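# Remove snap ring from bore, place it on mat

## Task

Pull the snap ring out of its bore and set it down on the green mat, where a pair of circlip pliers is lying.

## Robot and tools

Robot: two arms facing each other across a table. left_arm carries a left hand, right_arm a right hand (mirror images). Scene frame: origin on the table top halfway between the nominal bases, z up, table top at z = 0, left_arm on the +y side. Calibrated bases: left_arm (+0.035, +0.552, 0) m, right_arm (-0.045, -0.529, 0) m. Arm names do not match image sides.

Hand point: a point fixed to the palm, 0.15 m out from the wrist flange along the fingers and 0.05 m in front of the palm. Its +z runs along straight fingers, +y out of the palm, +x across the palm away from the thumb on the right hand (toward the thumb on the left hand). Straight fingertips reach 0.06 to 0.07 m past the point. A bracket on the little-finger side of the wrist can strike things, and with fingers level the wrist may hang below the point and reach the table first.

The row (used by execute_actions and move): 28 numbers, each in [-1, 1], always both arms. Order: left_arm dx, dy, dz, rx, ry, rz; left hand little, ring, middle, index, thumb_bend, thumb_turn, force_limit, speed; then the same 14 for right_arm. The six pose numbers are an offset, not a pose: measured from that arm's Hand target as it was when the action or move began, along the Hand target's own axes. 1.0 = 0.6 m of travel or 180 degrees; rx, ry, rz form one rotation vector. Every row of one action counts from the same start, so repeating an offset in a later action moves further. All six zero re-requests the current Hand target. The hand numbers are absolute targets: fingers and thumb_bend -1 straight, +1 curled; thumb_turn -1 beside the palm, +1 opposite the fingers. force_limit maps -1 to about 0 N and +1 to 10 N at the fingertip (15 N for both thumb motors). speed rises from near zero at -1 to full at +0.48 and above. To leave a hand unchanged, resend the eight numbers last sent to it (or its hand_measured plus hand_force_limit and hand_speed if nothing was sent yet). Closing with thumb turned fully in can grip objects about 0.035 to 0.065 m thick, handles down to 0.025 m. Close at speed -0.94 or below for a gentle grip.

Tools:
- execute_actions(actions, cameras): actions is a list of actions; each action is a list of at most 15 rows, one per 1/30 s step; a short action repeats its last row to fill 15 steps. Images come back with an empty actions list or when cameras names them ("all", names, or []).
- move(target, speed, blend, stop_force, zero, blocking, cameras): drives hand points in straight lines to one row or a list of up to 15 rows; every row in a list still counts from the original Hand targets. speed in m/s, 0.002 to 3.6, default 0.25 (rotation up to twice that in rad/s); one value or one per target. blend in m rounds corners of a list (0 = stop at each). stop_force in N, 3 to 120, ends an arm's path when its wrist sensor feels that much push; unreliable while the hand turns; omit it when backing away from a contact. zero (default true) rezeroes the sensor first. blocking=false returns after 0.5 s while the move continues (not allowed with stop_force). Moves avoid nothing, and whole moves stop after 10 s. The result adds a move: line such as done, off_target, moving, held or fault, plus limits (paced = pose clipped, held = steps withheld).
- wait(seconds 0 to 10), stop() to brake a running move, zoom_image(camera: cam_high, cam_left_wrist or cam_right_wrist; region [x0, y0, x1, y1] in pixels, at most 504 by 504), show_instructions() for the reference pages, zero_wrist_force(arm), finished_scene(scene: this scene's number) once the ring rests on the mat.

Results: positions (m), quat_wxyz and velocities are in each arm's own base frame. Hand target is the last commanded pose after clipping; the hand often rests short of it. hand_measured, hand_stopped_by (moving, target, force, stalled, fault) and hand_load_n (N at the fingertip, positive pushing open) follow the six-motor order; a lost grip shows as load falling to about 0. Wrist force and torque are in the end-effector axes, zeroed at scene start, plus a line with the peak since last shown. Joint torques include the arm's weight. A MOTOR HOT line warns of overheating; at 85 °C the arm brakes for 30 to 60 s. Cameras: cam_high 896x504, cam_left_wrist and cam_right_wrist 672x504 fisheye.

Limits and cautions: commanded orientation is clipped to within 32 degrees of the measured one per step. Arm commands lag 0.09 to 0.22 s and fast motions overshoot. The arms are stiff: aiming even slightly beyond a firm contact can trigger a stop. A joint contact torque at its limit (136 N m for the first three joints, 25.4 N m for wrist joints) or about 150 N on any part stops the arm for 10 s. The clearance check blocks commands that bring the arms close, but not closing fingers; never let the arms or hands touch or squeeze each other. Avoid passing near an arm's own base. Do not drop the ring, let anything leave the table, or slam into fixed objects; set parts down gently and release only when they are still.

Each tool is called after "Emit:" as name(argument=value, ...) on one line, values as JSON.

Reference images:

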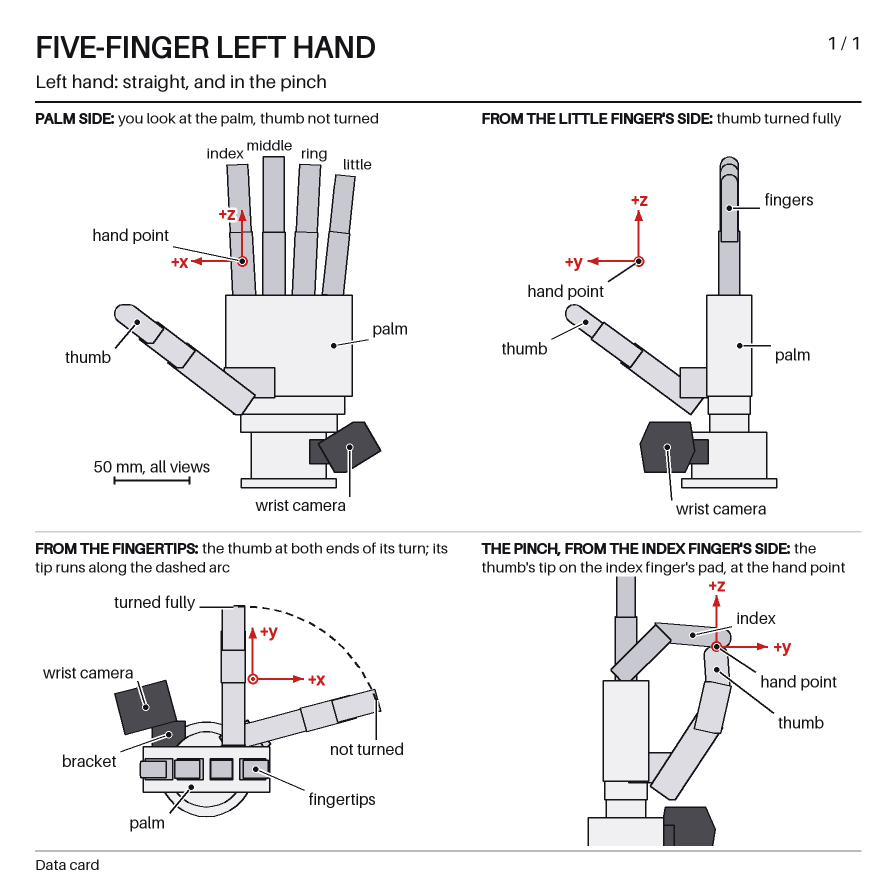

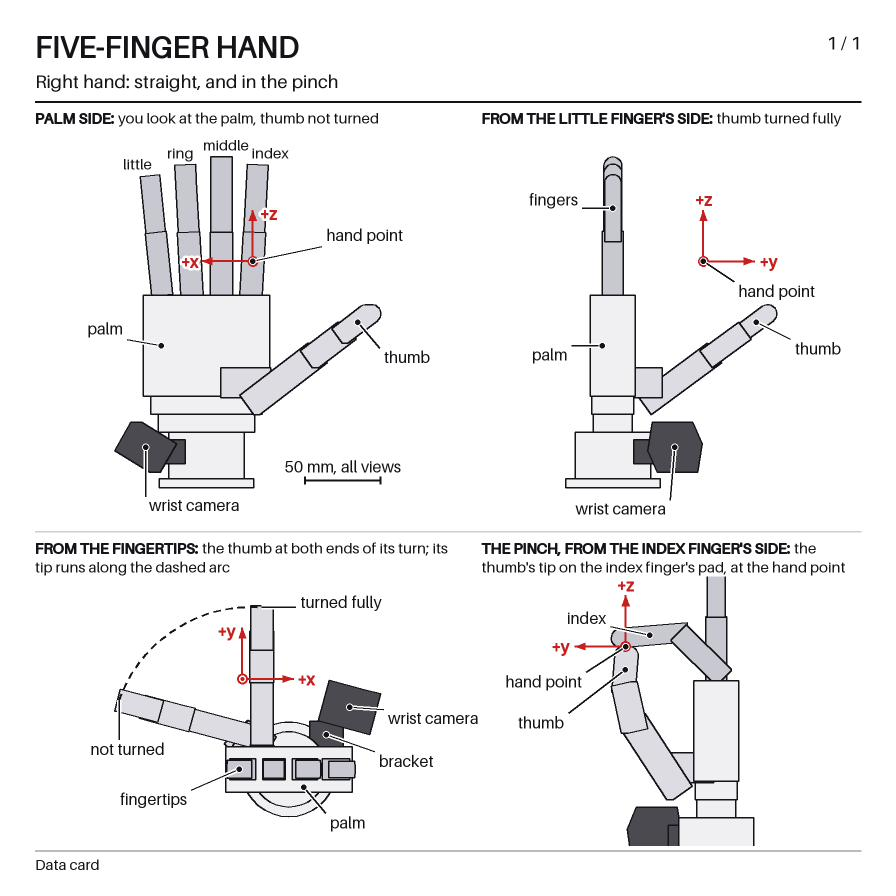

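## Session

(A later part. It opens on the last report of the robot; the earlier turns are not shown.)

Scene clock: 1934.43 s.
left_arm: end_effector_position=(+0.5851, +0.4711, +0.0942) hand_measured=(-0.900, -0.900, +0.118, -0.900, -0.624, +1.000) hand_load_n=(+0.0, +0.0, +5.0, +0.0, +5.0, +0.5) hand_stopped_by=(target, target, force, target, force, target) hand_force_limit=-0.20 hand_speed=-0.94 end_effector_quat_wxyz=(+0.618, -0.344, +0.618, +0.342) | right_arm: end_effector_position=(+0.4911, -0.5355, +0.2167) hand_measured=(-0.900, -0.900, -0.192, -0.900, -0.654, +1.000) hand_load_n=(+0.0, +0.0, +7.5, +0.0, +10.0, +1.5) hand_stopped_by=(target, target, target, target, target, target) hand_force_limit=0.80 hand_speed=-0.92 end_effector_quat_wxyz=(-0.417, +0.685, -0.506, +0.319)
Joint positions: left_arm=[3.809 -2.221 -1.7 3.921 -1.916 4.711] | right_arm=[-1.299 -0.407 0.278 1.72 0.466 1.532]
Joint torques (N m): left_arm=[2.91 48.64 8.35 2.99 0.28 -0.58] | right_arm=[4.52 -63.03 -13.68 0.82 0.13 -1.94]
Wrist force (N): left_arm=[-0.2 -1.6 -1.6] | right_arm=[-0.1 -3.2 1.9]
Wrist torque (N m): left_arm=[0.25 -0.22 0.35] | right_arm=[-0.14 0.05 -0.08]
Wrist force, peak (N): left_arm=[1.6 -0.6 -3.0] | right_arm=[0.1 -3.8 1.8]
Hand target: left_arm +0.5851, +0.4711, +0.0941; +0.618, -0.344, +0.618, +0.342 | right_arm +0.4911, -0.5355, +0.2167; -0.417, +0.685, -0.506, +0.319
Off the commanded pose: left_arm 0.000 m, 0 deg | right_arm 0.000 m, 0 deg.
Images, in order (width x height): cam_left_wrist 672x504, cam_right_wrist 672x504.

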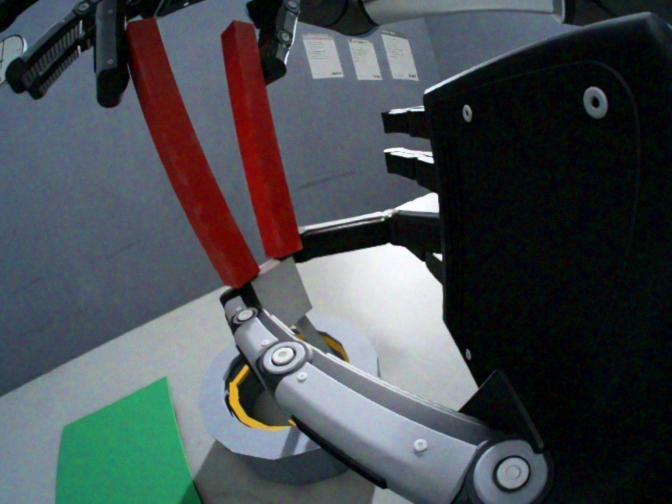

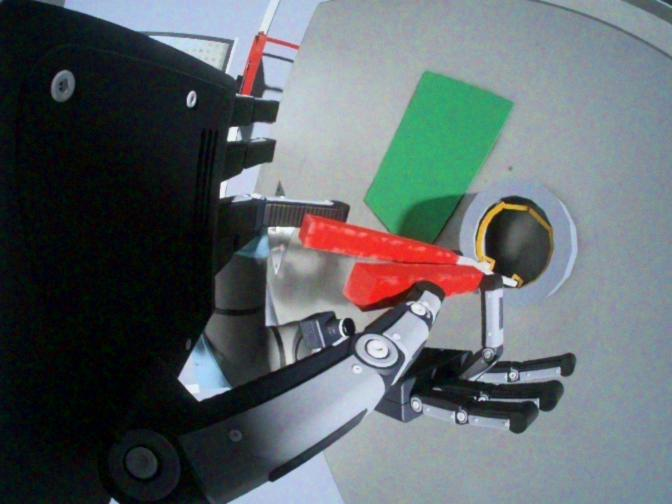

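Emit:
execute_actions(actions=[[[0,0,0,0,0,0,-0.9,-0.9,0.6,-0.9,-0.56,1,-0.2,-0.94,0,0,0,0,0,0,-0.9,-0.9,-0.13,-0.9,-0.63,1,0.8,-0.92]],[[0,0,0,0,0,0,-0.9,-0.9,0.6,-0.9,-0.56,1,-0.2,-0.94,0,0,0,0,0,0,-0.9,-0.9,-0.13,-0.9,-0.63,1,0.8,-0.92]]], cameras=["cam_left_wrist", "cam_right_wrist"])

Emit:
zoom_image(camera="cam_left_wrist", region=[60, 0, 400, 340])

Emit:
zoom_image(camera="cam_right_wrist", region=[460, 180, 580, 300])

Scene clock: 1940.33 s.
left_arm: end_effector_position=(+0.5851, +0.4711, +0.0942) hand_measured=(-0.900, -0.900, +0.118, -0.900, -0.624, +1.000) hand_load_n=(+0.0, +0.0, +4.5, +0.0, +4.0, +0.0) hand_stopped_by=(target, target, force, target, force, target) hand_force_limit=-0.20 hand_speed=-0.94 end_effector_quat_wxyz=(+0.618, -0.344, +0.618, +0.342) | right_arm: end_effector_position=(+0.4911, -0.5355, +0.2167) hand_measured=(-0.900, -0.900, -0.158, -0.900, -0.638, +1.000) hand_load_n=(+0.0, +0.0, +8.0, +0.0, +10.5, +1.5) hand_stopped_by=(target, target, force, target, target, target) hand_force_limit=0.80 hand_speed=-0.92 end_effector_quat_wxyz=(-0.417, +0.685, -0.506, +0.319)
Joint positions: left_arm=[3.809 -2.221 -1.7 3.921 -1.916 4.711] | right_arm=[-1.299 -0.407 0.278 1.72 0.466 1.532]
Joint torques (N m): left_arm=[4.18 44.87 8.25 2.99 0.51 -0.51] | right_arm=[4.8 -63.5 -14.56 0.81 0.25 -1.87]
Wrist force (N): left_arm=[-0.1 -1.5 -1.6] | right_arm=[-0.1 -3.7 2.5]
Wrist torque (N m): left_arm=[0.25 -0.24 0.35] | right_arm=[-0.16 0.03 -0.09]
Wrist force, peak (N): left_arm=[0.1 -2.1 -1.9] | right_arm=[-0.3 -4.7 1.8]
Hand target: left_arm +0.5851, +0.4711, +0.0941; +0.618, -0.344, +0.618, +0.342 | right_arm +0.4911, -0.5355, +0.2167; -0.417, +0.685, -0.506, +0.319
Off the commanded pose: left_arm 0.000 m, 0 deg | right_arm 0.000 m, 0 deg.
Images, in order (width x height): cam_left_wrist 672x504, cam_right_wrist 672x504.

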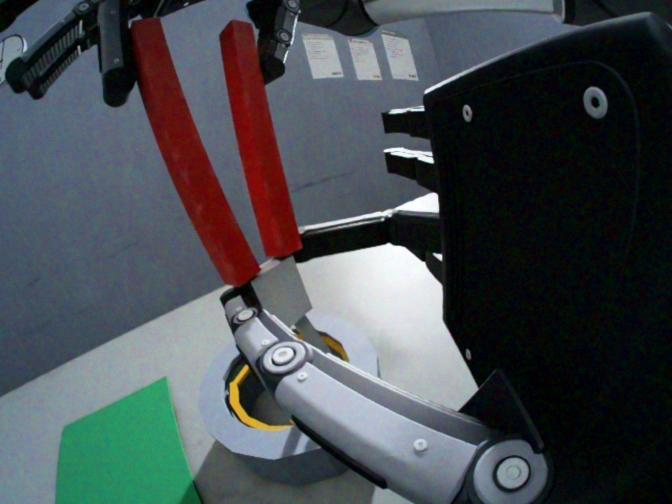

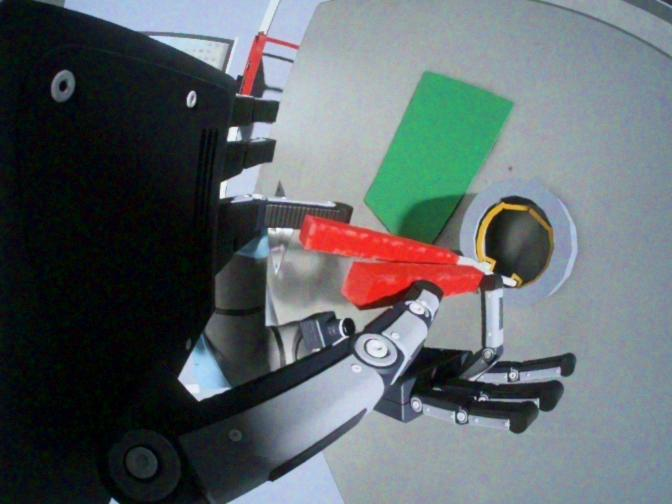

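Scaled by 1.482 from the camera's 672x504 image, which has a finer 960x720 frame.

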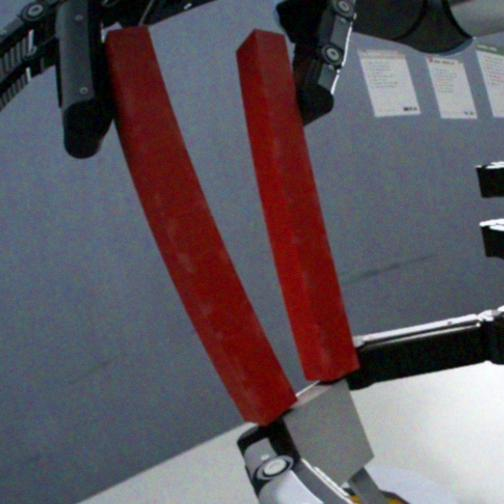

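Scaled by 4.200 from the camera's 672x504 image, which has a finer 960x720 frame.

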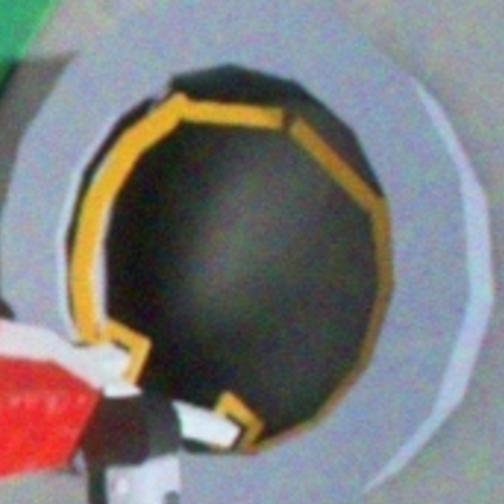

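Emit:
move(target=[-0.0083,0,0,0,0,0,-0.9,-0.9,0.6,-0.9,-0.56,1,-0.2,-0.94,0.0001,-0.00744,-0.00373,0,0,0,-0.9,-0.9,-0.13,-0.9,-0.63,1,0.8,-0.92], speed=0.006, stop_force=5, cameras=["cam_left_wrist", "cam_right_wrist"])

Emit:
zoom_image(camera="cam_right_wrist", region=[460, 180, 580, 300])

Scene clock: 1948.13 s.
left_arm: end_effector_position=(+0.5851, +0.4710, +0.0953) hand_measured=(-0.900, -0.900, +0.118, -0.900, -0.624, +1.000) hand_load_n=(+0.0, +0.0, +4.5, +0.0, +4.5, +3.0) hand_stopped_by=(target, target, force, target, force, target) hand_force_limit=-0.20 hand_speed=-0.94 end_effector_quat_wxyz=(+0.618, -0.344, +0.618, +0.342) | right_arm: end_effector_position=(+0.4911, -0.5355, +0.2174) hand_measured=(-0.900, -0.900, -0.158, -0.900, -0.640, +1.000) hand_load_n=(+0.5, +0.0, +7.5, +0.0, +10.0, +1.5) hand_stopped_by=(target, target, force, target, target, target) hand_force_limit=0.80 hand_speed=-0.92 end_effector_quat_wxyz=(-0.417, +0.685, -0.506, +0.319)
Joint positions: left_arm=[3.809 -2.219 -1.7 3.918 -1.916 4.711] | right_arm=[-1.299 -0.407 0.276 1.722 0.466 1.532]
Joint torques (N m): left_arm=[5.36 36.1 8.49 4.76 0.78 -0.46] | right_arm=[4.4 -64.28 -11.6 0.54 -0.11 -1.03]
Wrist force (N): left_arm=[6.1 -1.0 -2.3] | right_arm=[-0.3 -3.7 0.5]
Wrist torque (N m): left_arm=[0.20 -0.26 0.25] | right_arm=[-0.11 0.06 -0.08]
Wrist force, peak (N): left_arm=[8.4 -1.0 -2.2] | right_arm=[-0.2 -5.9 0.1]
Hand target: left_arm +0.5851, +0.4710, +0.0953; +0.618, -0.344, +0.618, +0.342 (not the last commanded pose) | right_arm +0.4911, -0.5355, +0.2174; -0.417, +0.685, -0.506, +0.319 (not the last commanded pose)
Off the commanded pose: left_arm 0.004 m, 0 deg | right_arm 0.004 m, 0 deg.
move: contact (left_arm, right_arm)
Images, in order (width x height): cam_left_wrist 672x504, cam_right_wrist 672x504.

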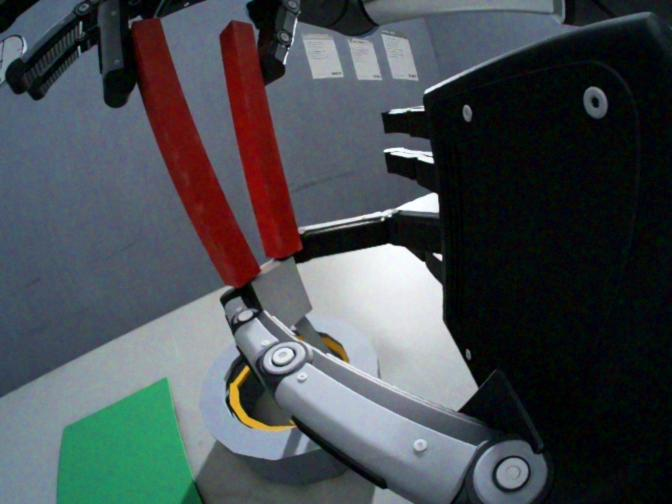

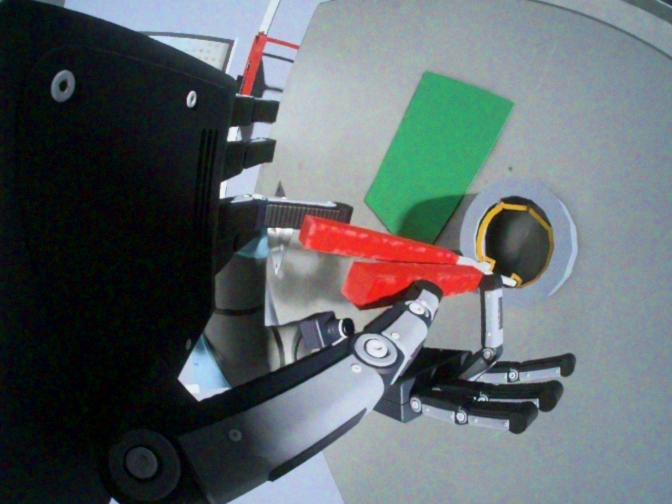

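Scaled by 4.200 from the camera's 672x504 image, which has a finer 960x720 frame.

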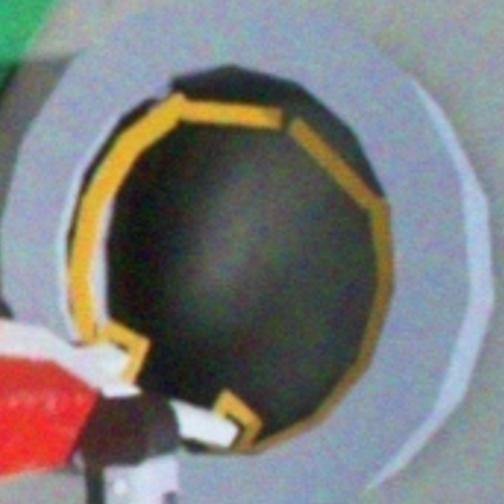

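Emit:
move(target=[0.002,0,0,0,0,0,-0.9,-0.9,0.6,-0.9,-0.56,1,-0.2,-0.94,0,0.00179,0.0009,0,0,0,-0.9,-0.9,-0.13,-0.9,-0.63,1,0.8,-0.92], speed=0.006)

Emit:
execute_actions(actions=[[[0,0,0,0,0,0,-0.9,-0.9,0.6,-0.9,-0.56,1,-0.2,-0.94,0,0,0,0,0,0,-0.9,-0.9,-0.08,-0.9,-0.6,1,0.95,-0.92]],[[0,0,0,0,0,0,-0.9,-0.9,0.6,-0.9,-0.56,1,-0.2,-0.94,0,0,0,0,0,0,-0.9,-0.9,-0.08,-0.9,-0.6,1,0.95,-0.92]]], cameras=["cam_left_wrist", "cam_right_wrist"])

Emit:
zoom_image(camera="cam_right_wrist", region=[460, 180, 580, 300])

Emit:
zoom_image(camera="cam_left_wrist", region=[60, 0, 400, 340])

Scene clock: 1954.70 s.
left_arm: end_effector_position=(+0.5851, +0.4710, +0.0941) hand_measured=(-0.900, -0.900, +0.118, -0.900, -0.624, +1.000) hand_load_n=(+0.0, +0.0, +4.0, +0.0, +5.5, +0.0) hand_stopped_by=(target, target, force, target, force, target) hand_force_limit=-0.20 hand_speed=-0.94 end_effector_quat_wxyz=(+0.618, -0.344, +0.618, +0.342) | right_arm: end_effector_position=(+0.4911, -0.5356, +0.2162) hand_measured=(-0.900, -0.900, -0.158, -0.900, -0.640, +1.000) hand_load_n=(+0.0, +0.0, +8.5, +0.0, +8.5, +0.5) hand_stopped_by=(target, target, force, target, target, target) hand_force_limit=0.80 hand_speed=-0.92 end_effector_quat_wxyz=(-0.417, +0.685, -0.506, +0.319)
Joint positions: left_arm=[3.809 -2.221 -1.7 3.92 -1.916 4.711] | right_arm=[-1.299 -0.408 0.281 1.718 0.466 1.532]
Joint torques (N m): left_arm=[4.34 33.8 6.04 3.17 0.51 -0.48] | right_arm=[4.83 -57.47 -10.95 -0.01 -0.06 -1.78]
Wrist force (N): left_arm=[0.7 -0.3 -3.9] | right_arm=[1.0 -10.9 -3.7]
Wrist torque (N m): left_arm=[0.16 -0.28 0.32] | right_arm=[-0.40 0.13 -0.18]
Wrist force, peak (N): left_arm=[6.4 -1.0 -2.4] | right_arm=[0.7 -11.2 -3.7]
Hand target: left_arm +0.5851, +0.4710, +0.0941; +0.618, -0.344, +0.618, +0.342 | right_arm +0.4911, -0.5356, +0.2162; -0.417, +0.685, -0.506, +0.319
Off the commanded pose: left_arm 0.000 m, 0 deg | right_arm 0.000 m, 0 deg.
move: done

Scene clock: 1955.90 s.
left_arm: end_effector_position=(+0.5851, +0.4710, +0.0941) hand_measured=(-0.900, -0.900, +0.118, -0.900, -0.624, +1.000) hand_load_n=(+0.0, +0.0, +3.0, +0.0, +4.5, +0.5) hand_stopped_by=(target, target, force, target, force, target) hand_force_limit=-0.20 hand_speed=-0.94 end_effector_quat_wxyz=(+0.618, -0.344, +0.618, +0.342) | right_arm: end_effector_position=(+0.4911, -0.5356, +0.2162) hand_measured=(-0.900, -0.900, -0.138, -0.900, -0.608, +1.000) hand_load_n=(+0.0, +0.0, +9.0, +0.0, +11.0, +1.5) hand_stopped_by=(target, target, force, target, stalled, target) hand_force_limit=0.95 hand_speed=-0.92 end_effector_quat_wxyz=(-0.417, +0.685, -0.506, +0.319)
Joint positions: left_arm=[3.809 -2.221 -1.7 3.92 -1.916 4.711] | right_arm=[-1.299 -0.408 0.281 1.718 0.466 1.532]
Joint torques (N m): left_arm=[3.23 36.07 7.74 0.28 0.22 -0.53] | right_arm=[5.09 -45.31 -23.05 3.72 -0.15 -1.38]
Wrist force (N): left_arm=[1.0 -0.1 -3.2] | right_arm=[0.3 -7.5 -1.2]
Wrist torque (N m): left_arm=[0.21 -0.26 0.28] | right_arm=[-0.24 0.11 -0.15]
Wrist force, peak (N): left_arm=[0.6 -0.1 -4.0] | right_arm=[0.7 -12.1 -3.2]
Hand target: left_arm +0.5851, +0.4710, +0.0941; +0.618, -0.344, +0.618, +0.342 | right_arm +0.4911, -0.5356, +0.2162; -0.417, +0.685, -0.506, +0.319
Off the commanded pose: left_arm 0.000 m, 0 deg | right_arm 0.000 m, 0 deg.
Images, in order (width x height): cam_left_wrist 672x504, cam_right_wrist 672x504.

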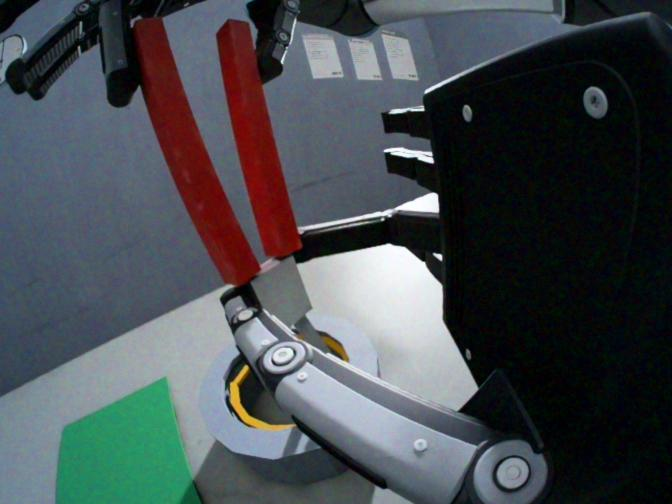

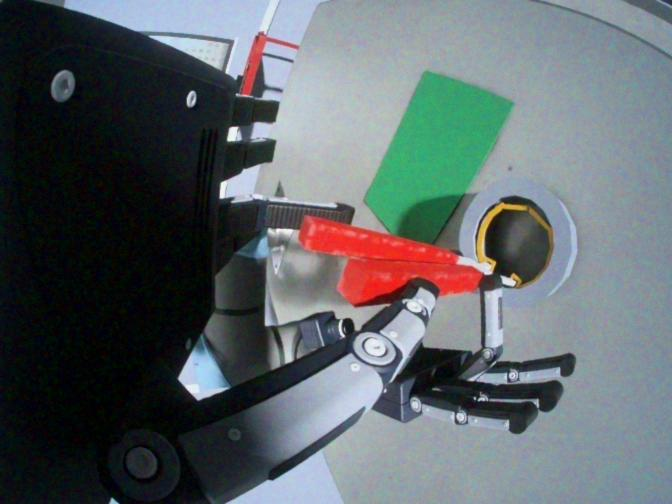

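Scaled by 4.200 from the camera's 672x504 image, which has a finer 960x720 frame.

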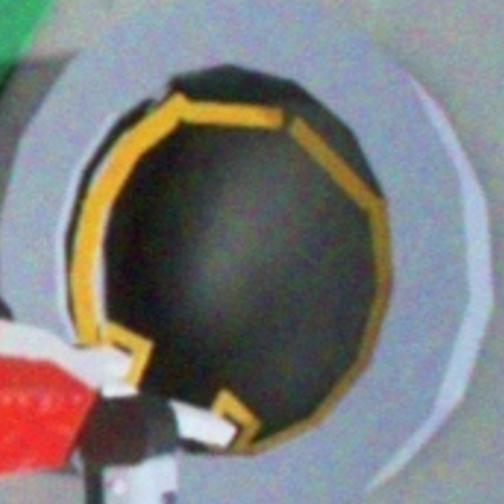

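Scaled by 1.482 from the camera's 672x504 image, which has a finer 960x720 frame.

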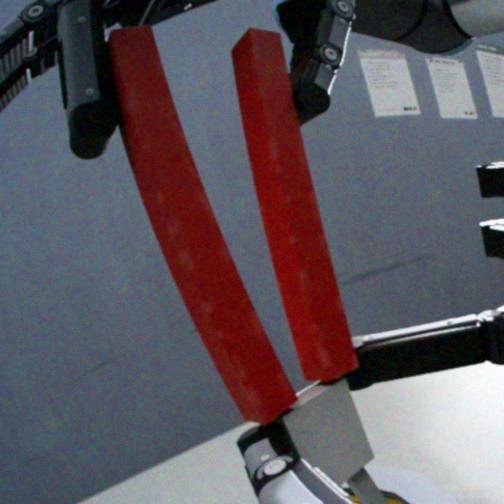

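Emit:
move(target=[0,-0.00398,-0.00302,0,0,0,-0.9,-0.9,0.6,-0.9,-0.56,1,-0.2,-0.94,-0.00499,0,-0.00015,0,0,0,-0.9,-0.9,-0.08,-0.9,-0.6,1,0.95,-0.92], speed=0.005, stop_force=4, cameras=["cam_right_wrist"])

Emit:
zoom_image(camera="cam_right_wrist", region=[460, 180, 580, 300])

Scene clock: 1977.07 s.
left_arm: end_effector_position=(+0.5859, +0.4687, +0.0941) hand_measured=(-0.900, -0.900, +0.118, -0.900, -0.624, +1.000) hand_load_n=(+0.0, +0.0, +2.5, +0.0, +4.5, +1.0) hand_stopped_by=(target, target, force, target, force, target) hand_force_limit=-0.20 hand_speed=-0.94 end_effector_quat_wxyz=(+0.618, -0.344, +0.618, +0.342) | right_arm: end_effector_position=(+0.4902, -0.5327, +0.2162) hand_measured=(-0.900, -0.900, -0.138, -0.900, -0.608, +1.000) hand_load_n=(-0.5, +0.0, +8.5, +0.0, +10.0, +0.5) hand_stopped_by=(target, target, force, target, stalled, target) hand_force_limit=0.95 hand_speed=-0.92 end_effector_quat_wxyz=(-0.417, +0.685, -0.506, +0.319)
Joint positions: left_arm=[3.804 -2.221 -1.701 3.921 -1.921 4.711] | right_arm=[-1.299 -0.431 0.328 1.695 0.466 1.531]
Joint torques (N m): left_arm=[7.71 51.96 21.16 1.44 1.33 -0.38] | right_arm=[-13.93 -43.74 -22.79 3.56 1.31 1.69]
Wrist force (N): left_arm=[2.6 -0.2 -4.4] | right_arm=[0.5 -9.1 -2.3]
Wrist torque (N m): left_arm=[0.24 -0.34 0.28] | right_arm=[-0.33 0.14 -0.20]
Wrist force, peak (N): left_arm=[2.6 -0.2 -4.4] | right_arm=[0.4 -9.2 -2.7]
Hand target: left_arm +0.5859, +0.4687, +0.0941; +0.618, -0.344, +0.618, +0.342 (not the last commanded pose) | right_arm +0.4902, -0.5327, +0.2161; -0.417, +0.685, -0.506, +0.319
Off the commanded pose: left_arm 0.001 m, 0 deg | right_arm 0.000 m, 0 deg.
move: contact (left_arm)
Images, in order (width x height): cam_right_wrist 672x504.

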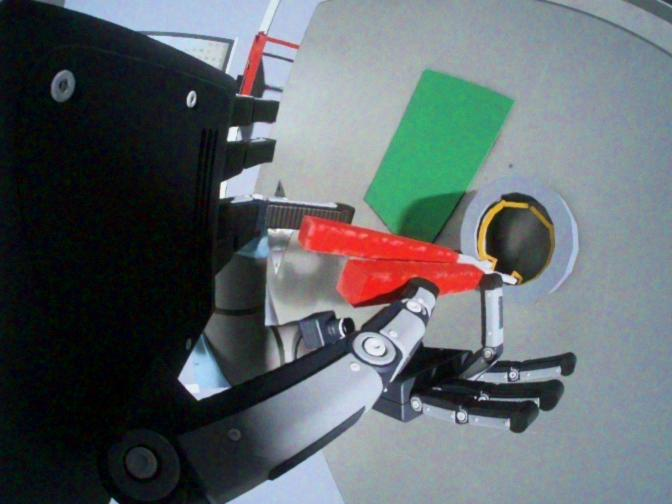

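Scaled by 4.200 from the camera's 672x504 image, which has a finer 960x720 frame.

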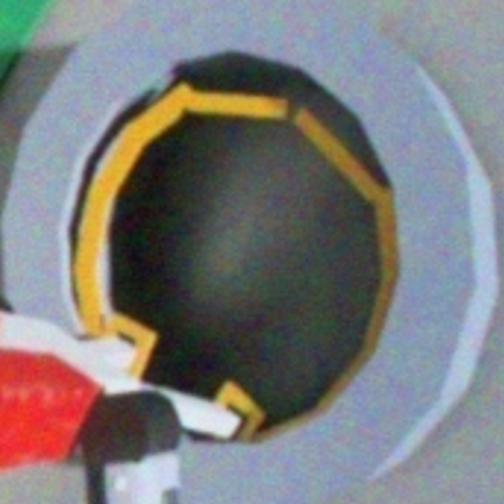

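Emit:
move(target=[0,0.0016,0.0012,0,0,0,-0.9,-0.9,0.6,-0.9,-0.56,1,-0.2,-0.94,0.0025,0,0.0001,0,0,0,-0.9,-0.9,-0.08,-0.9,-0.6,1,0.95,-0.92], speed=0.006)

Emit:
move(target=[-0.0083,0,0,0,0,0,-0.9,-0.9,0.6,-0.9,-0.56,1,-0.2,-0.94,0.0001,-0.00744,-0.00373,0,0,0,-0.9,-0.9,-0.08,-0.9,-0.6,1,0.95,-0.92], speed=0.006, stop_force=5, cameras=["cam_right_wrist"])

Emit:
zoom_image(camera="cam_right_wrist", region=[460, 180, 580, 300])

Scene clock: 1985.40 s.
left_arm: end_effector_position=(+0.5855, +0.4699, +0.0941) hand_measured=(-0.900, -0.900, +0.118, -0.900, -0.624, +1.000) hand_load_n=(+0.0, +0.0, +2.5, +0.0, +4.5, +1.0) hand_stopped_by=(target, target, force, target, force, target) hand_force_limit=-0.20 hand_speed=-0.94 end_effector_quat_wxyz=(+0.618, -0.344, +0.618, +0.342) | right_arm: end_effector_position=(+0.4906, -0.5342, +0.2161) hand_measured=(-0.900, -0.900, -0.138, -0.900, -0.608, +1.000) hand_load_n=(+0.0, +0.0, +8.5, +0.0, +10.0, +1.0) hand_stopped_by=(target, target, force, target, stalled, target) hand_force_limit=0.95 hand_speed=-0.92 end_effector_quat_wxyz=(-0.417, +0.685, -0.506, +0.319)
Joint positions: left_arm=[3.807 -2.221 -1.701 3.92 -1.919 4.711] | right_arm=[-1.299 -0.42 0.305 1.706 0.466 1.531]
Joint torques (N m): left_arm=[4.39 33.8 25.92 0.61 0.92 -0.34] | right_arm=[6.12 -57.02 -8.71 2.44 0.23 1.01]
Wrist force (N): left_arm=[3.5 -0.4 -4.1] | right_arm=[0.5 -7.8 -1.9]
Wrist torque (N m): left_arm=[0.19 -0.29 0.26] | right_arm=[-0.33 0.10 -0.18]
Wrist force, peak (N): left_arm=[3.4 -1.7 -5.4] | right_arm=[0.5 -9.6 -2.4]
Hand target: left_arm +0.5855, +0.4698, +0.0941; +0.618, -0.344, +0.618, +0.342 | right_arm +0.4906, -0.5341, +0.2161; -0.417, +0.685, -0.506, +0.319
Off the commanded pose: left_arm 0.000 m, 0 deg | right_arm 0.000 m, 0 deg.
move: done

Scene clock: 1987.33 s.
left_arm: end_effector_position=(+0.5855, +0.4699, +0.0975) hand_measured=(-0.900, -0.900, +0.118, -0.900, -0.624, +1.000) hand_load_n=(+0.0, +0.0, +4.5, +0.0, +5.0, +3.5) hand_stopped_by=(target, target, force, target, force, target) hand_force_limit=-0.20 hand_speed=-0.94 end_effector_quat_wxyz=(+0.618, -0.344, +0.618, +0.342) | right_arm: end_effector_position=(+0.4906, -0.5342, +0.2163) hand_measured=(-0.900, -0.900, -0.138, -0.900, -0.608, +1.000) hand_load_n=(+0.0, +0.0, +8.5, +0.0, +10.0, +1.0) hand_stopped_by=(target, target, force, target, stalled, target) hand_force_limit=0.95 hand_speed=-0.92 end_effector_quat_wxyz=(-0.417, +0.685, -0.506, +0.319)
Joint positions: left_arm=[3.807 -2.215 -1.699 3.913 -1.919 4.711] | right_arm=[-1.299 -0.42 0.305 1.706 0.466 1.531]
Joint torques (N m): left_arm=[-3.15 35.38 8.7 4.55 -1.22 -0.11] | right_arm=[-6.25 -62.25 -10.31 0.33 0.15 0.2]
Wrist force (N): left_arm=[6.1 -0.6 -2.5] | right_arm=[-0.5 -6.4 -0.4]
Wrist torque (N m): left_arm=[0.24 -0.27 0.21] | right_arm=[-0.29 0.12 -0.20]
Wrist force, peak (N): left_arm=[8.9 -0.6 -2.9] | right_arm=[0.0 -8.1 -2.4]
Hand target: left_arm +0.5855, +0.4699, +0.0975; +0.618, -0.344, +0.619, +0.342 (not the last commanded pose) | right_arm +0.4906, -0.5342, +0.2163; -0.417, +0.685, -0.506, +0.319 (not the last commanded pose)
Off the commanded pose: left_arm 0.002 m, 0 deg | right_arm 0.005 m, 0 deg.
move: contact (left_arm, right_arm)
Images, in order (width x height): cam_right_wrist 672x504.

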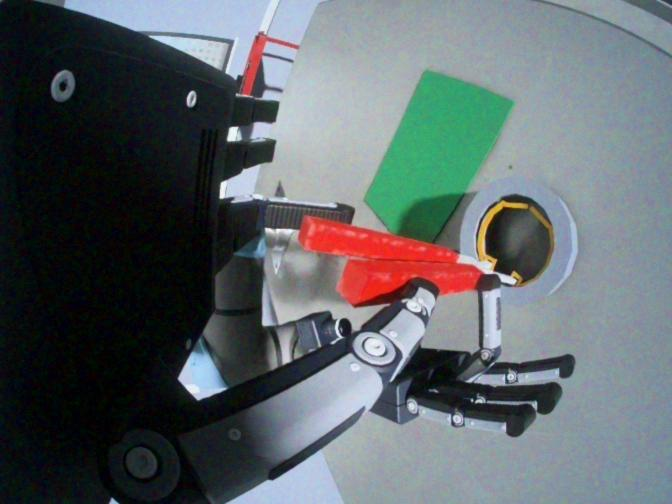

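Scaled by 4.200 from the camera's 672x504 image, which has a finer 960x720 frame.

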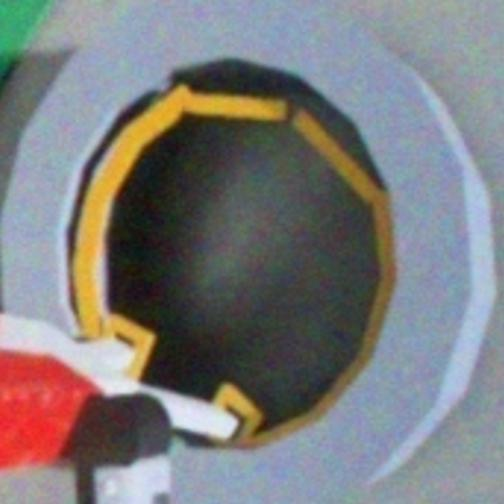

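Emit:
zoom_image(camera="cam_right_wrist", region=[472, 245, 532, 295])

Emit:
zoom_image(camera="cam_right_wrist", region=[465, 190, 525, 240])

Scaled by 8.400 from the camera's 672x504 image, which has a finer 960x720 frame.

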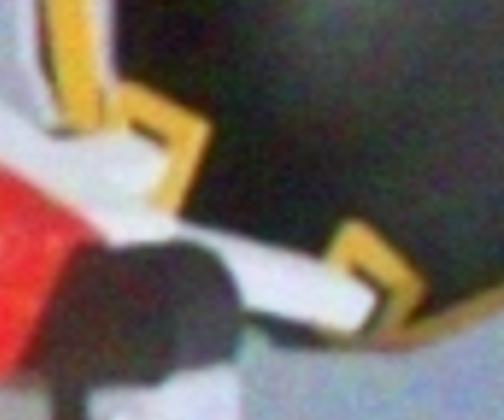

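Scaled by 8.400 from the camera's 672x504 image, which has a finer 960x720 frame.

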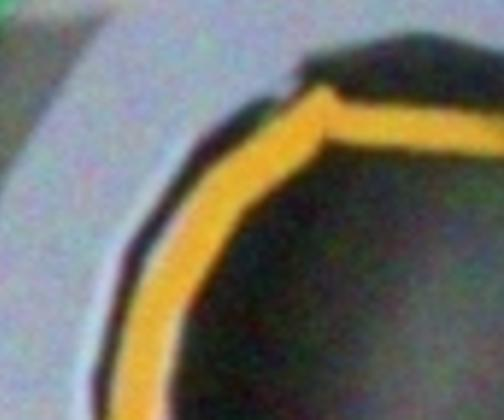

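Emit:
move(target=[0,0,0,0,0,0,-0.9,-0.9,0.6,-0.9,-0.56,1,-0.2,-0.94,0.0001,-0.00475,-0.0024,0,0,0,-0.9,-0.9,-0.08,-0.9,-0.6,1,0.95,-0.92], speed=0.006, cameras=["cam_right_wrist", "cam_left_wrist"])

Emit:
zoom_image(camera="cam_right_wrist", region=[460, 180, 580, 300])

Emit:
zoom_image(camera="cam_left_wrist", region=[190, 280, 400, 490])

Scene clock: 2012.53 s.
left_arm: end_effector_position=(+0.5855, +0.4699, +0.0975) hand_measured=(-0.900, -0.900, +0.118, -0.900, -0.624, +1.000) hand_load_n=(+0.0, +0.0, +3.5, +0.0, +6.5, -4.0) hand_stopped_by=(target, target, force, target, force, target) hand_force_limit=-0.20 hand_speed=-0.94 end_effector_quat_wxyz=(+0.618, -0.344, +0.619, +0.342) | right_arm: end_effector_position=(+0.4906, -0.5342, +0.2195) hand_measured=(-0.900, -0.900, -0.138, -0.900, -0.610, +1.000) hand_load_n=(+0.0, +0.0, +6.0, +0.0, +12.0, +2.0) hand_stopped_by=(target, target, force, target, stalled, target) hand_force_limit=0.95 hand_speed=-0.92 end_effector_quat_wxyz=(-0.417, +0.685, -0.506, +0.319)
Joint positions: left_arm=[3.807 -2.215 -1.699 3.913 -1.919 4.711] | right_arm=[-1.299 -0.417 0.29 1.718 0.466 1.531]
Joint torques (N m): left_arm=[-0.89 35.49 8.56 2.21 -1.18 -0.15] | right_arm=[-11.94 -59.23 -18.82 4.15 -6.09 1.5]
Wrist force (N): left_arm=[-2.4 0.8 -4.1] | right_arm=[-1.6 10.5 5.9]
Wrist torque (N m): left_arm=[0.26 -0.25 0.35] | right_arm=[-0.25 -0.07 0.12]
Wrist force, peak (N): left_arm=[6.5 -0.8 -2.5] | right_arm=[-1.7 10.7 6.4]
Hand target: left_arm +0.5855, +0.4699, +0.0975; +0.618, -0.344, +0.619, +0.342 | right_arm +0.4906, -0.5342, +0.2195; -0.417, +0.685, -0.506, +0.319
Off the commanded pose: left_arm 0.000 m, 0 deg | right_arm 0.000 m, 0 deg.
move: done
Images, in order (width x height): cam_left_wrist 672x504, cam_right_wrist 672x504.

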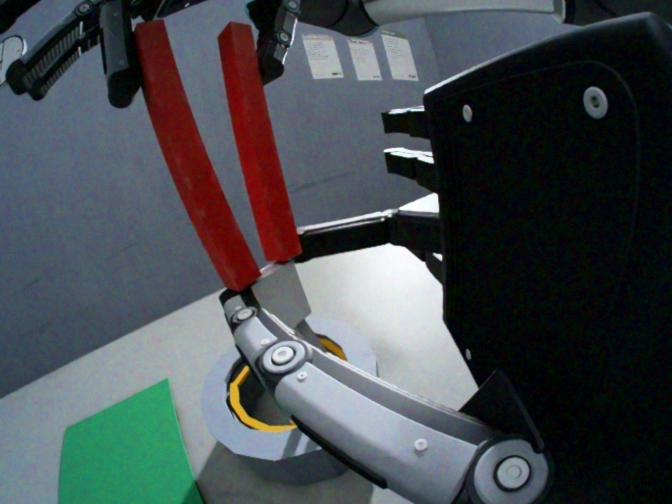

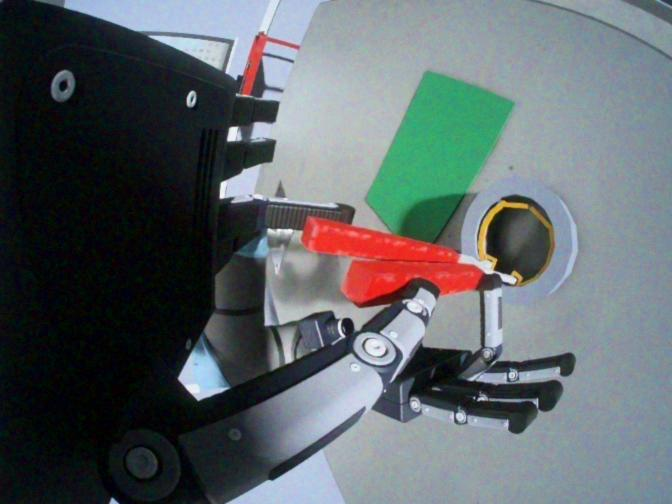

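Scaled by 4.200 from the camera's 672x504 image, which has a finer 960x720 frame.

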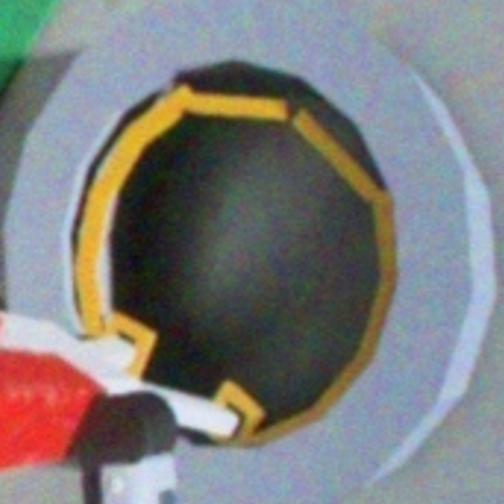

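Scaled by 2.400 from the camera's 672x504 image, which has a finer 960x720 frame.

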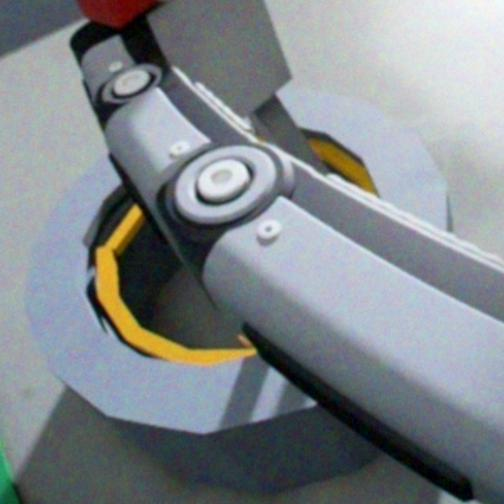

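Emit:
move(target=[-0.0083,0,0,0,0,0,-0.9,-0.9,0.6,-0.9,-0.56,1,-0.2,-0.94,0.0001,-0.00744,-0.00373,0,0,0,-0.9,-0.9,-0.08,-0.9,-0.6,1,0.95,-0.92], speed=0.005, stop_force=9, cameras=["cam_right_wrist", "cam_left_wrist"])

Emit:
zoom_image(camera="cam_right_wrist", region=[460, 180, 580, 300])

Emit:
zoom_image(camera="cam_left_wrist", region=[190, 280, 400, 490])

Scene clock: 2017.77 s.
left_arm: end_effector_position=(+0.5855, +0.4699, +0.1026) hand_measured=(-0.900, -0.900, +0.118, -0.900, -0.624, +1.000) hand_load_n=(+0.0, +0.0, +4.0, +0.0, +6.5, -1.5) hand_stopped_by=(target, target, force, target, force, target) hand_force_limit=-0.20 hand_speed=-0.94 end_effector_quat_wxyz=(+0.618, -0.344, +0.618, +0.342) | right_arm: end_effector_position=(+0.4906, -0.5342, +0.2245) hand_measured=(-0.900, -0.900, -0.138, -0.900, -0.610, +1.000) hand_load_n=(+0.0, -0.5, +7.0, +0.0, +12.0, +2.5) hand_stopped_by=(target, target, force, target, stalled, target) hand_force_limit=0.95 hand_speed=-0.92 end_effector_quat_wxyz=(-0.417, +0.685, -0.506, +0.319)
Joint positions: left_arm=[3.807 -2.207 -1.697 3.903 -1.919 4.711] | right_arm=[-1.299 -0.411 0.266 1.736 0.466 1.532]
Joint torques (N m): left_arm=[5.58 40.54 20.67 3.02 0.34 -0.05] | right_arm=[-7.01 -58.94 -14.15 1.33 -4.52 0.07]
Wrist force (N): left_arm=[1.9 2.4 -1.8] | right_arm=[-2.6 6.4 4.5]
Wrist torque (N m): left_arm=[0.36 -0.21 0.26] | right_arm=[-0.24 -0.03 0.05]
Wrist force, peak (N): left_arm=[-2.4 0.8 -4.5] | right_arm=[-2.1 10.5 6.7]
Hand target: left_arm +0.5855, +0.4699, +0.1025; +0.618, -0.344, +0.619, +0.342 | right_arm +0.4906, -0.5342, +0.2245; -0.417, +0.685, -0.506, +0.319
Off the commanded pose: left_arm 0.000 m, 0 deg | right_arm 0.000 m, 0 deg.
move: done
Images, in order (width x height): cam_left_wrist 672x504, cam_right_wrist 672x504.

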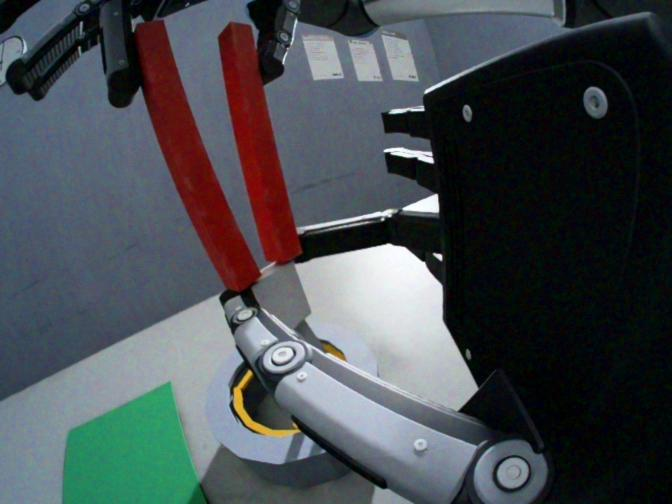

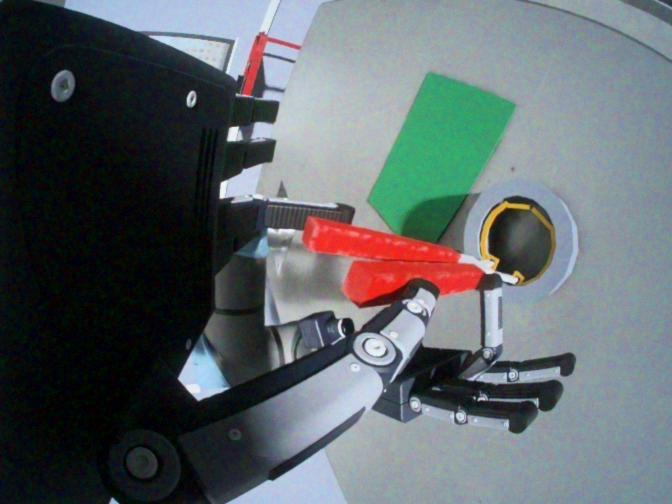

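Scaled by 4.200 from the camera's 672x504 image, which has a finer 960x720 frame.

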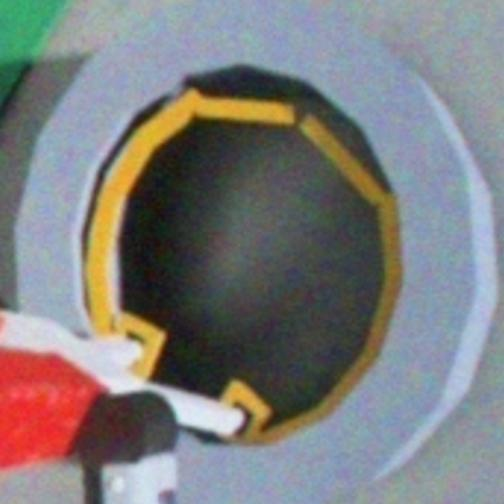

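Scaled by 2.400 from the camera's 672x504 image, which has a finer 960x720 frame.

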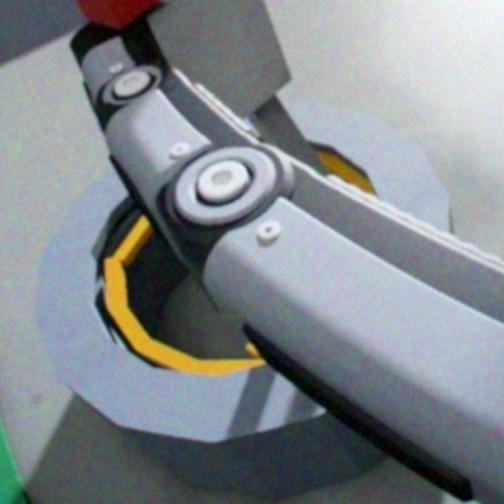

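Emit:
zoom_image(camera="cam_right_wrist", region=[480, 250, 528, 290])

Scaled by 10.500 from the camera's 672x504 image, which has a finer 960x720 frame.

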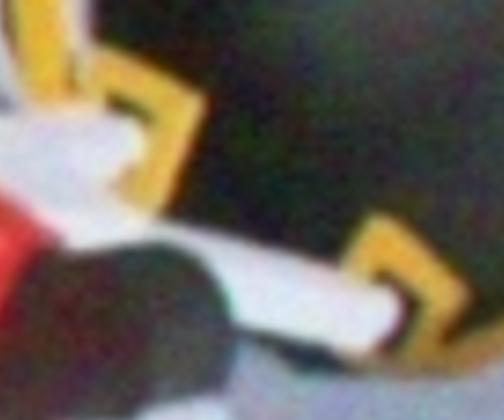

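Emit:
move(target=[0.0138,0,0,0,0,0,-0.9,-0.9,0.6,-0.9,-0.56,1,-0.2,-0.94,-0.0002,0.01235,0.0062,0,0,0,-0.9,-0.9,-0.08,-0.9,-0.6,1,0.95,-0.92], speed=0.006, stop_force=12, cameras=["cam_right_wrist", "cam_left_wrist"])

Emit:
zoom_image(camera="cam_right_wrist", region=[460, 180, 580, 300])

Scene clock: 2031.17 s.
left_arm: end_effector_position=(+0.5855, +0.4699, +0.0941) hand_measured=(-0.900, -0.900, +0.118, -0.900, -0.624, +1.000) hand_load_n=(+0.0, +0.0, +2.5, +0.0, +5.0, -4.0) hand_stopped_by=(target, target, force, target, force, target) hand_force_limit=-0.20 hand_speed=-0.94 end_effector_quat_wxyz=(+0.618, -0.344, +0.619, +0.342) | right_arm: end_effector_position=(+0.4906, -0.5342, +0.2182) hand_measured=(-0.900, -0.900, -0.138, -0.900, -0.610, +1.000) hand_load_n=(+0.0, +0.0, +7.5, +0.0, +11.0, +1.5) hand_stopped_by=(target, target, force, target, stalled, target) hand_force_limit=0.95 hand_speed=-0.92 end_effector_quat_wxyz=(-0.417, +0.685, -0.506, +0.319)
Joint positions: left_arm=[3.807 -2.221 -1.701 3.92 -1.919 4.711] | right_arm=[-1.299 -0.418 0.296 1.713 0.466 1.531]
Joint torques (N m): left_arm=[-3.89 51.97 10.09 0.03 -0.92 -0.41] | right_arm=[5.77 -47.74 -24.63 4.13 -0.55 -1.28]
Wrist force (N): left_arm=[-2.1 1.1 -3.9] | right_arm=[-0.3 -2.3 -0.3]
Wrist torque (N m): left_arm=[0.23 -0.20 0.32] | right_arm=[-0.28 0.06 -0.10]
Wrist force, peak (N): left_arm=[-2.2 -1.6 -6.5] | right_arm=[-2.3 6.5 4.5]
Hand target: left_arm +0.5855, +0.4699, +0.0942; +0.618, -0.344, +0.619, +0.342 | right_arm +0.4906, -0.5342, +0.2182; -0.417, +0.685, -0.506, +0.319 (not the last commanded pose)
Off the commanded pose: left_arm 0.000 m, 0 deg | right_arm 0.002 m, 0 deg.
move: contact (right_arm)
Images, in order (width x height): cam_left_wrist 672x504, cam_right_wrist 672x504.

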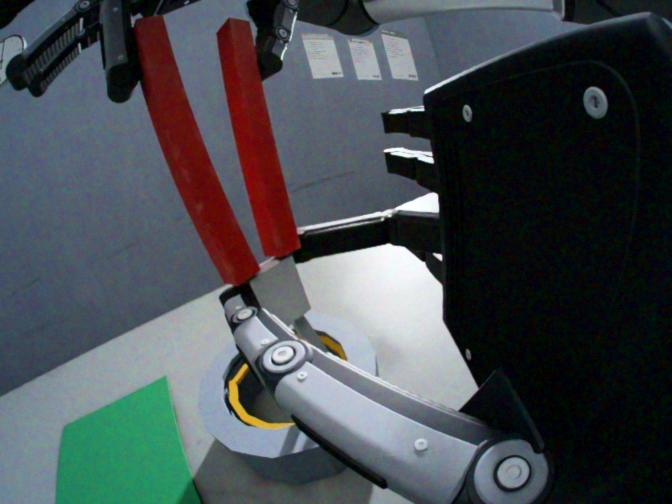

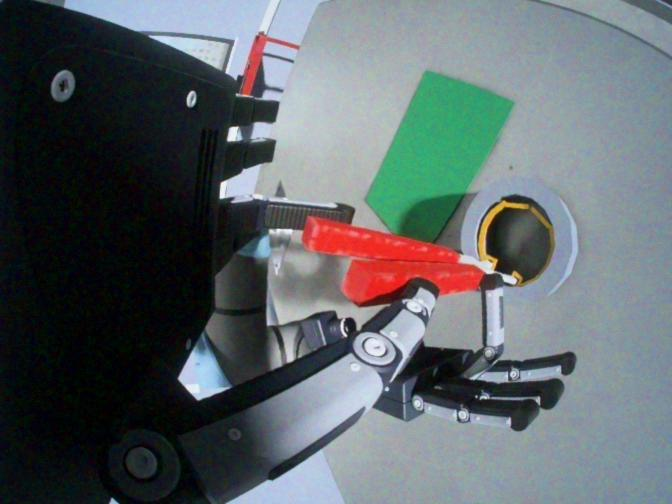

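Scaled by 4.200 from the camera's 672x504 image, which has a finer 960x720 frame.

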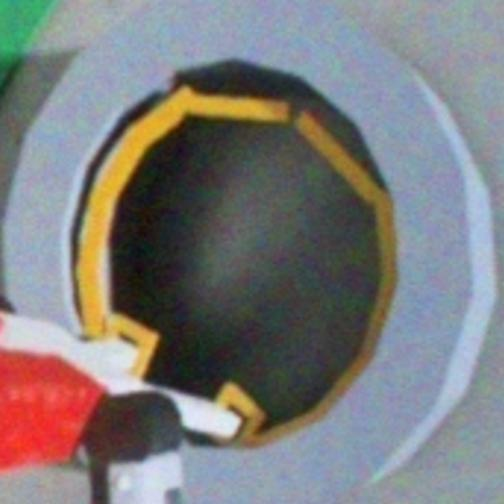

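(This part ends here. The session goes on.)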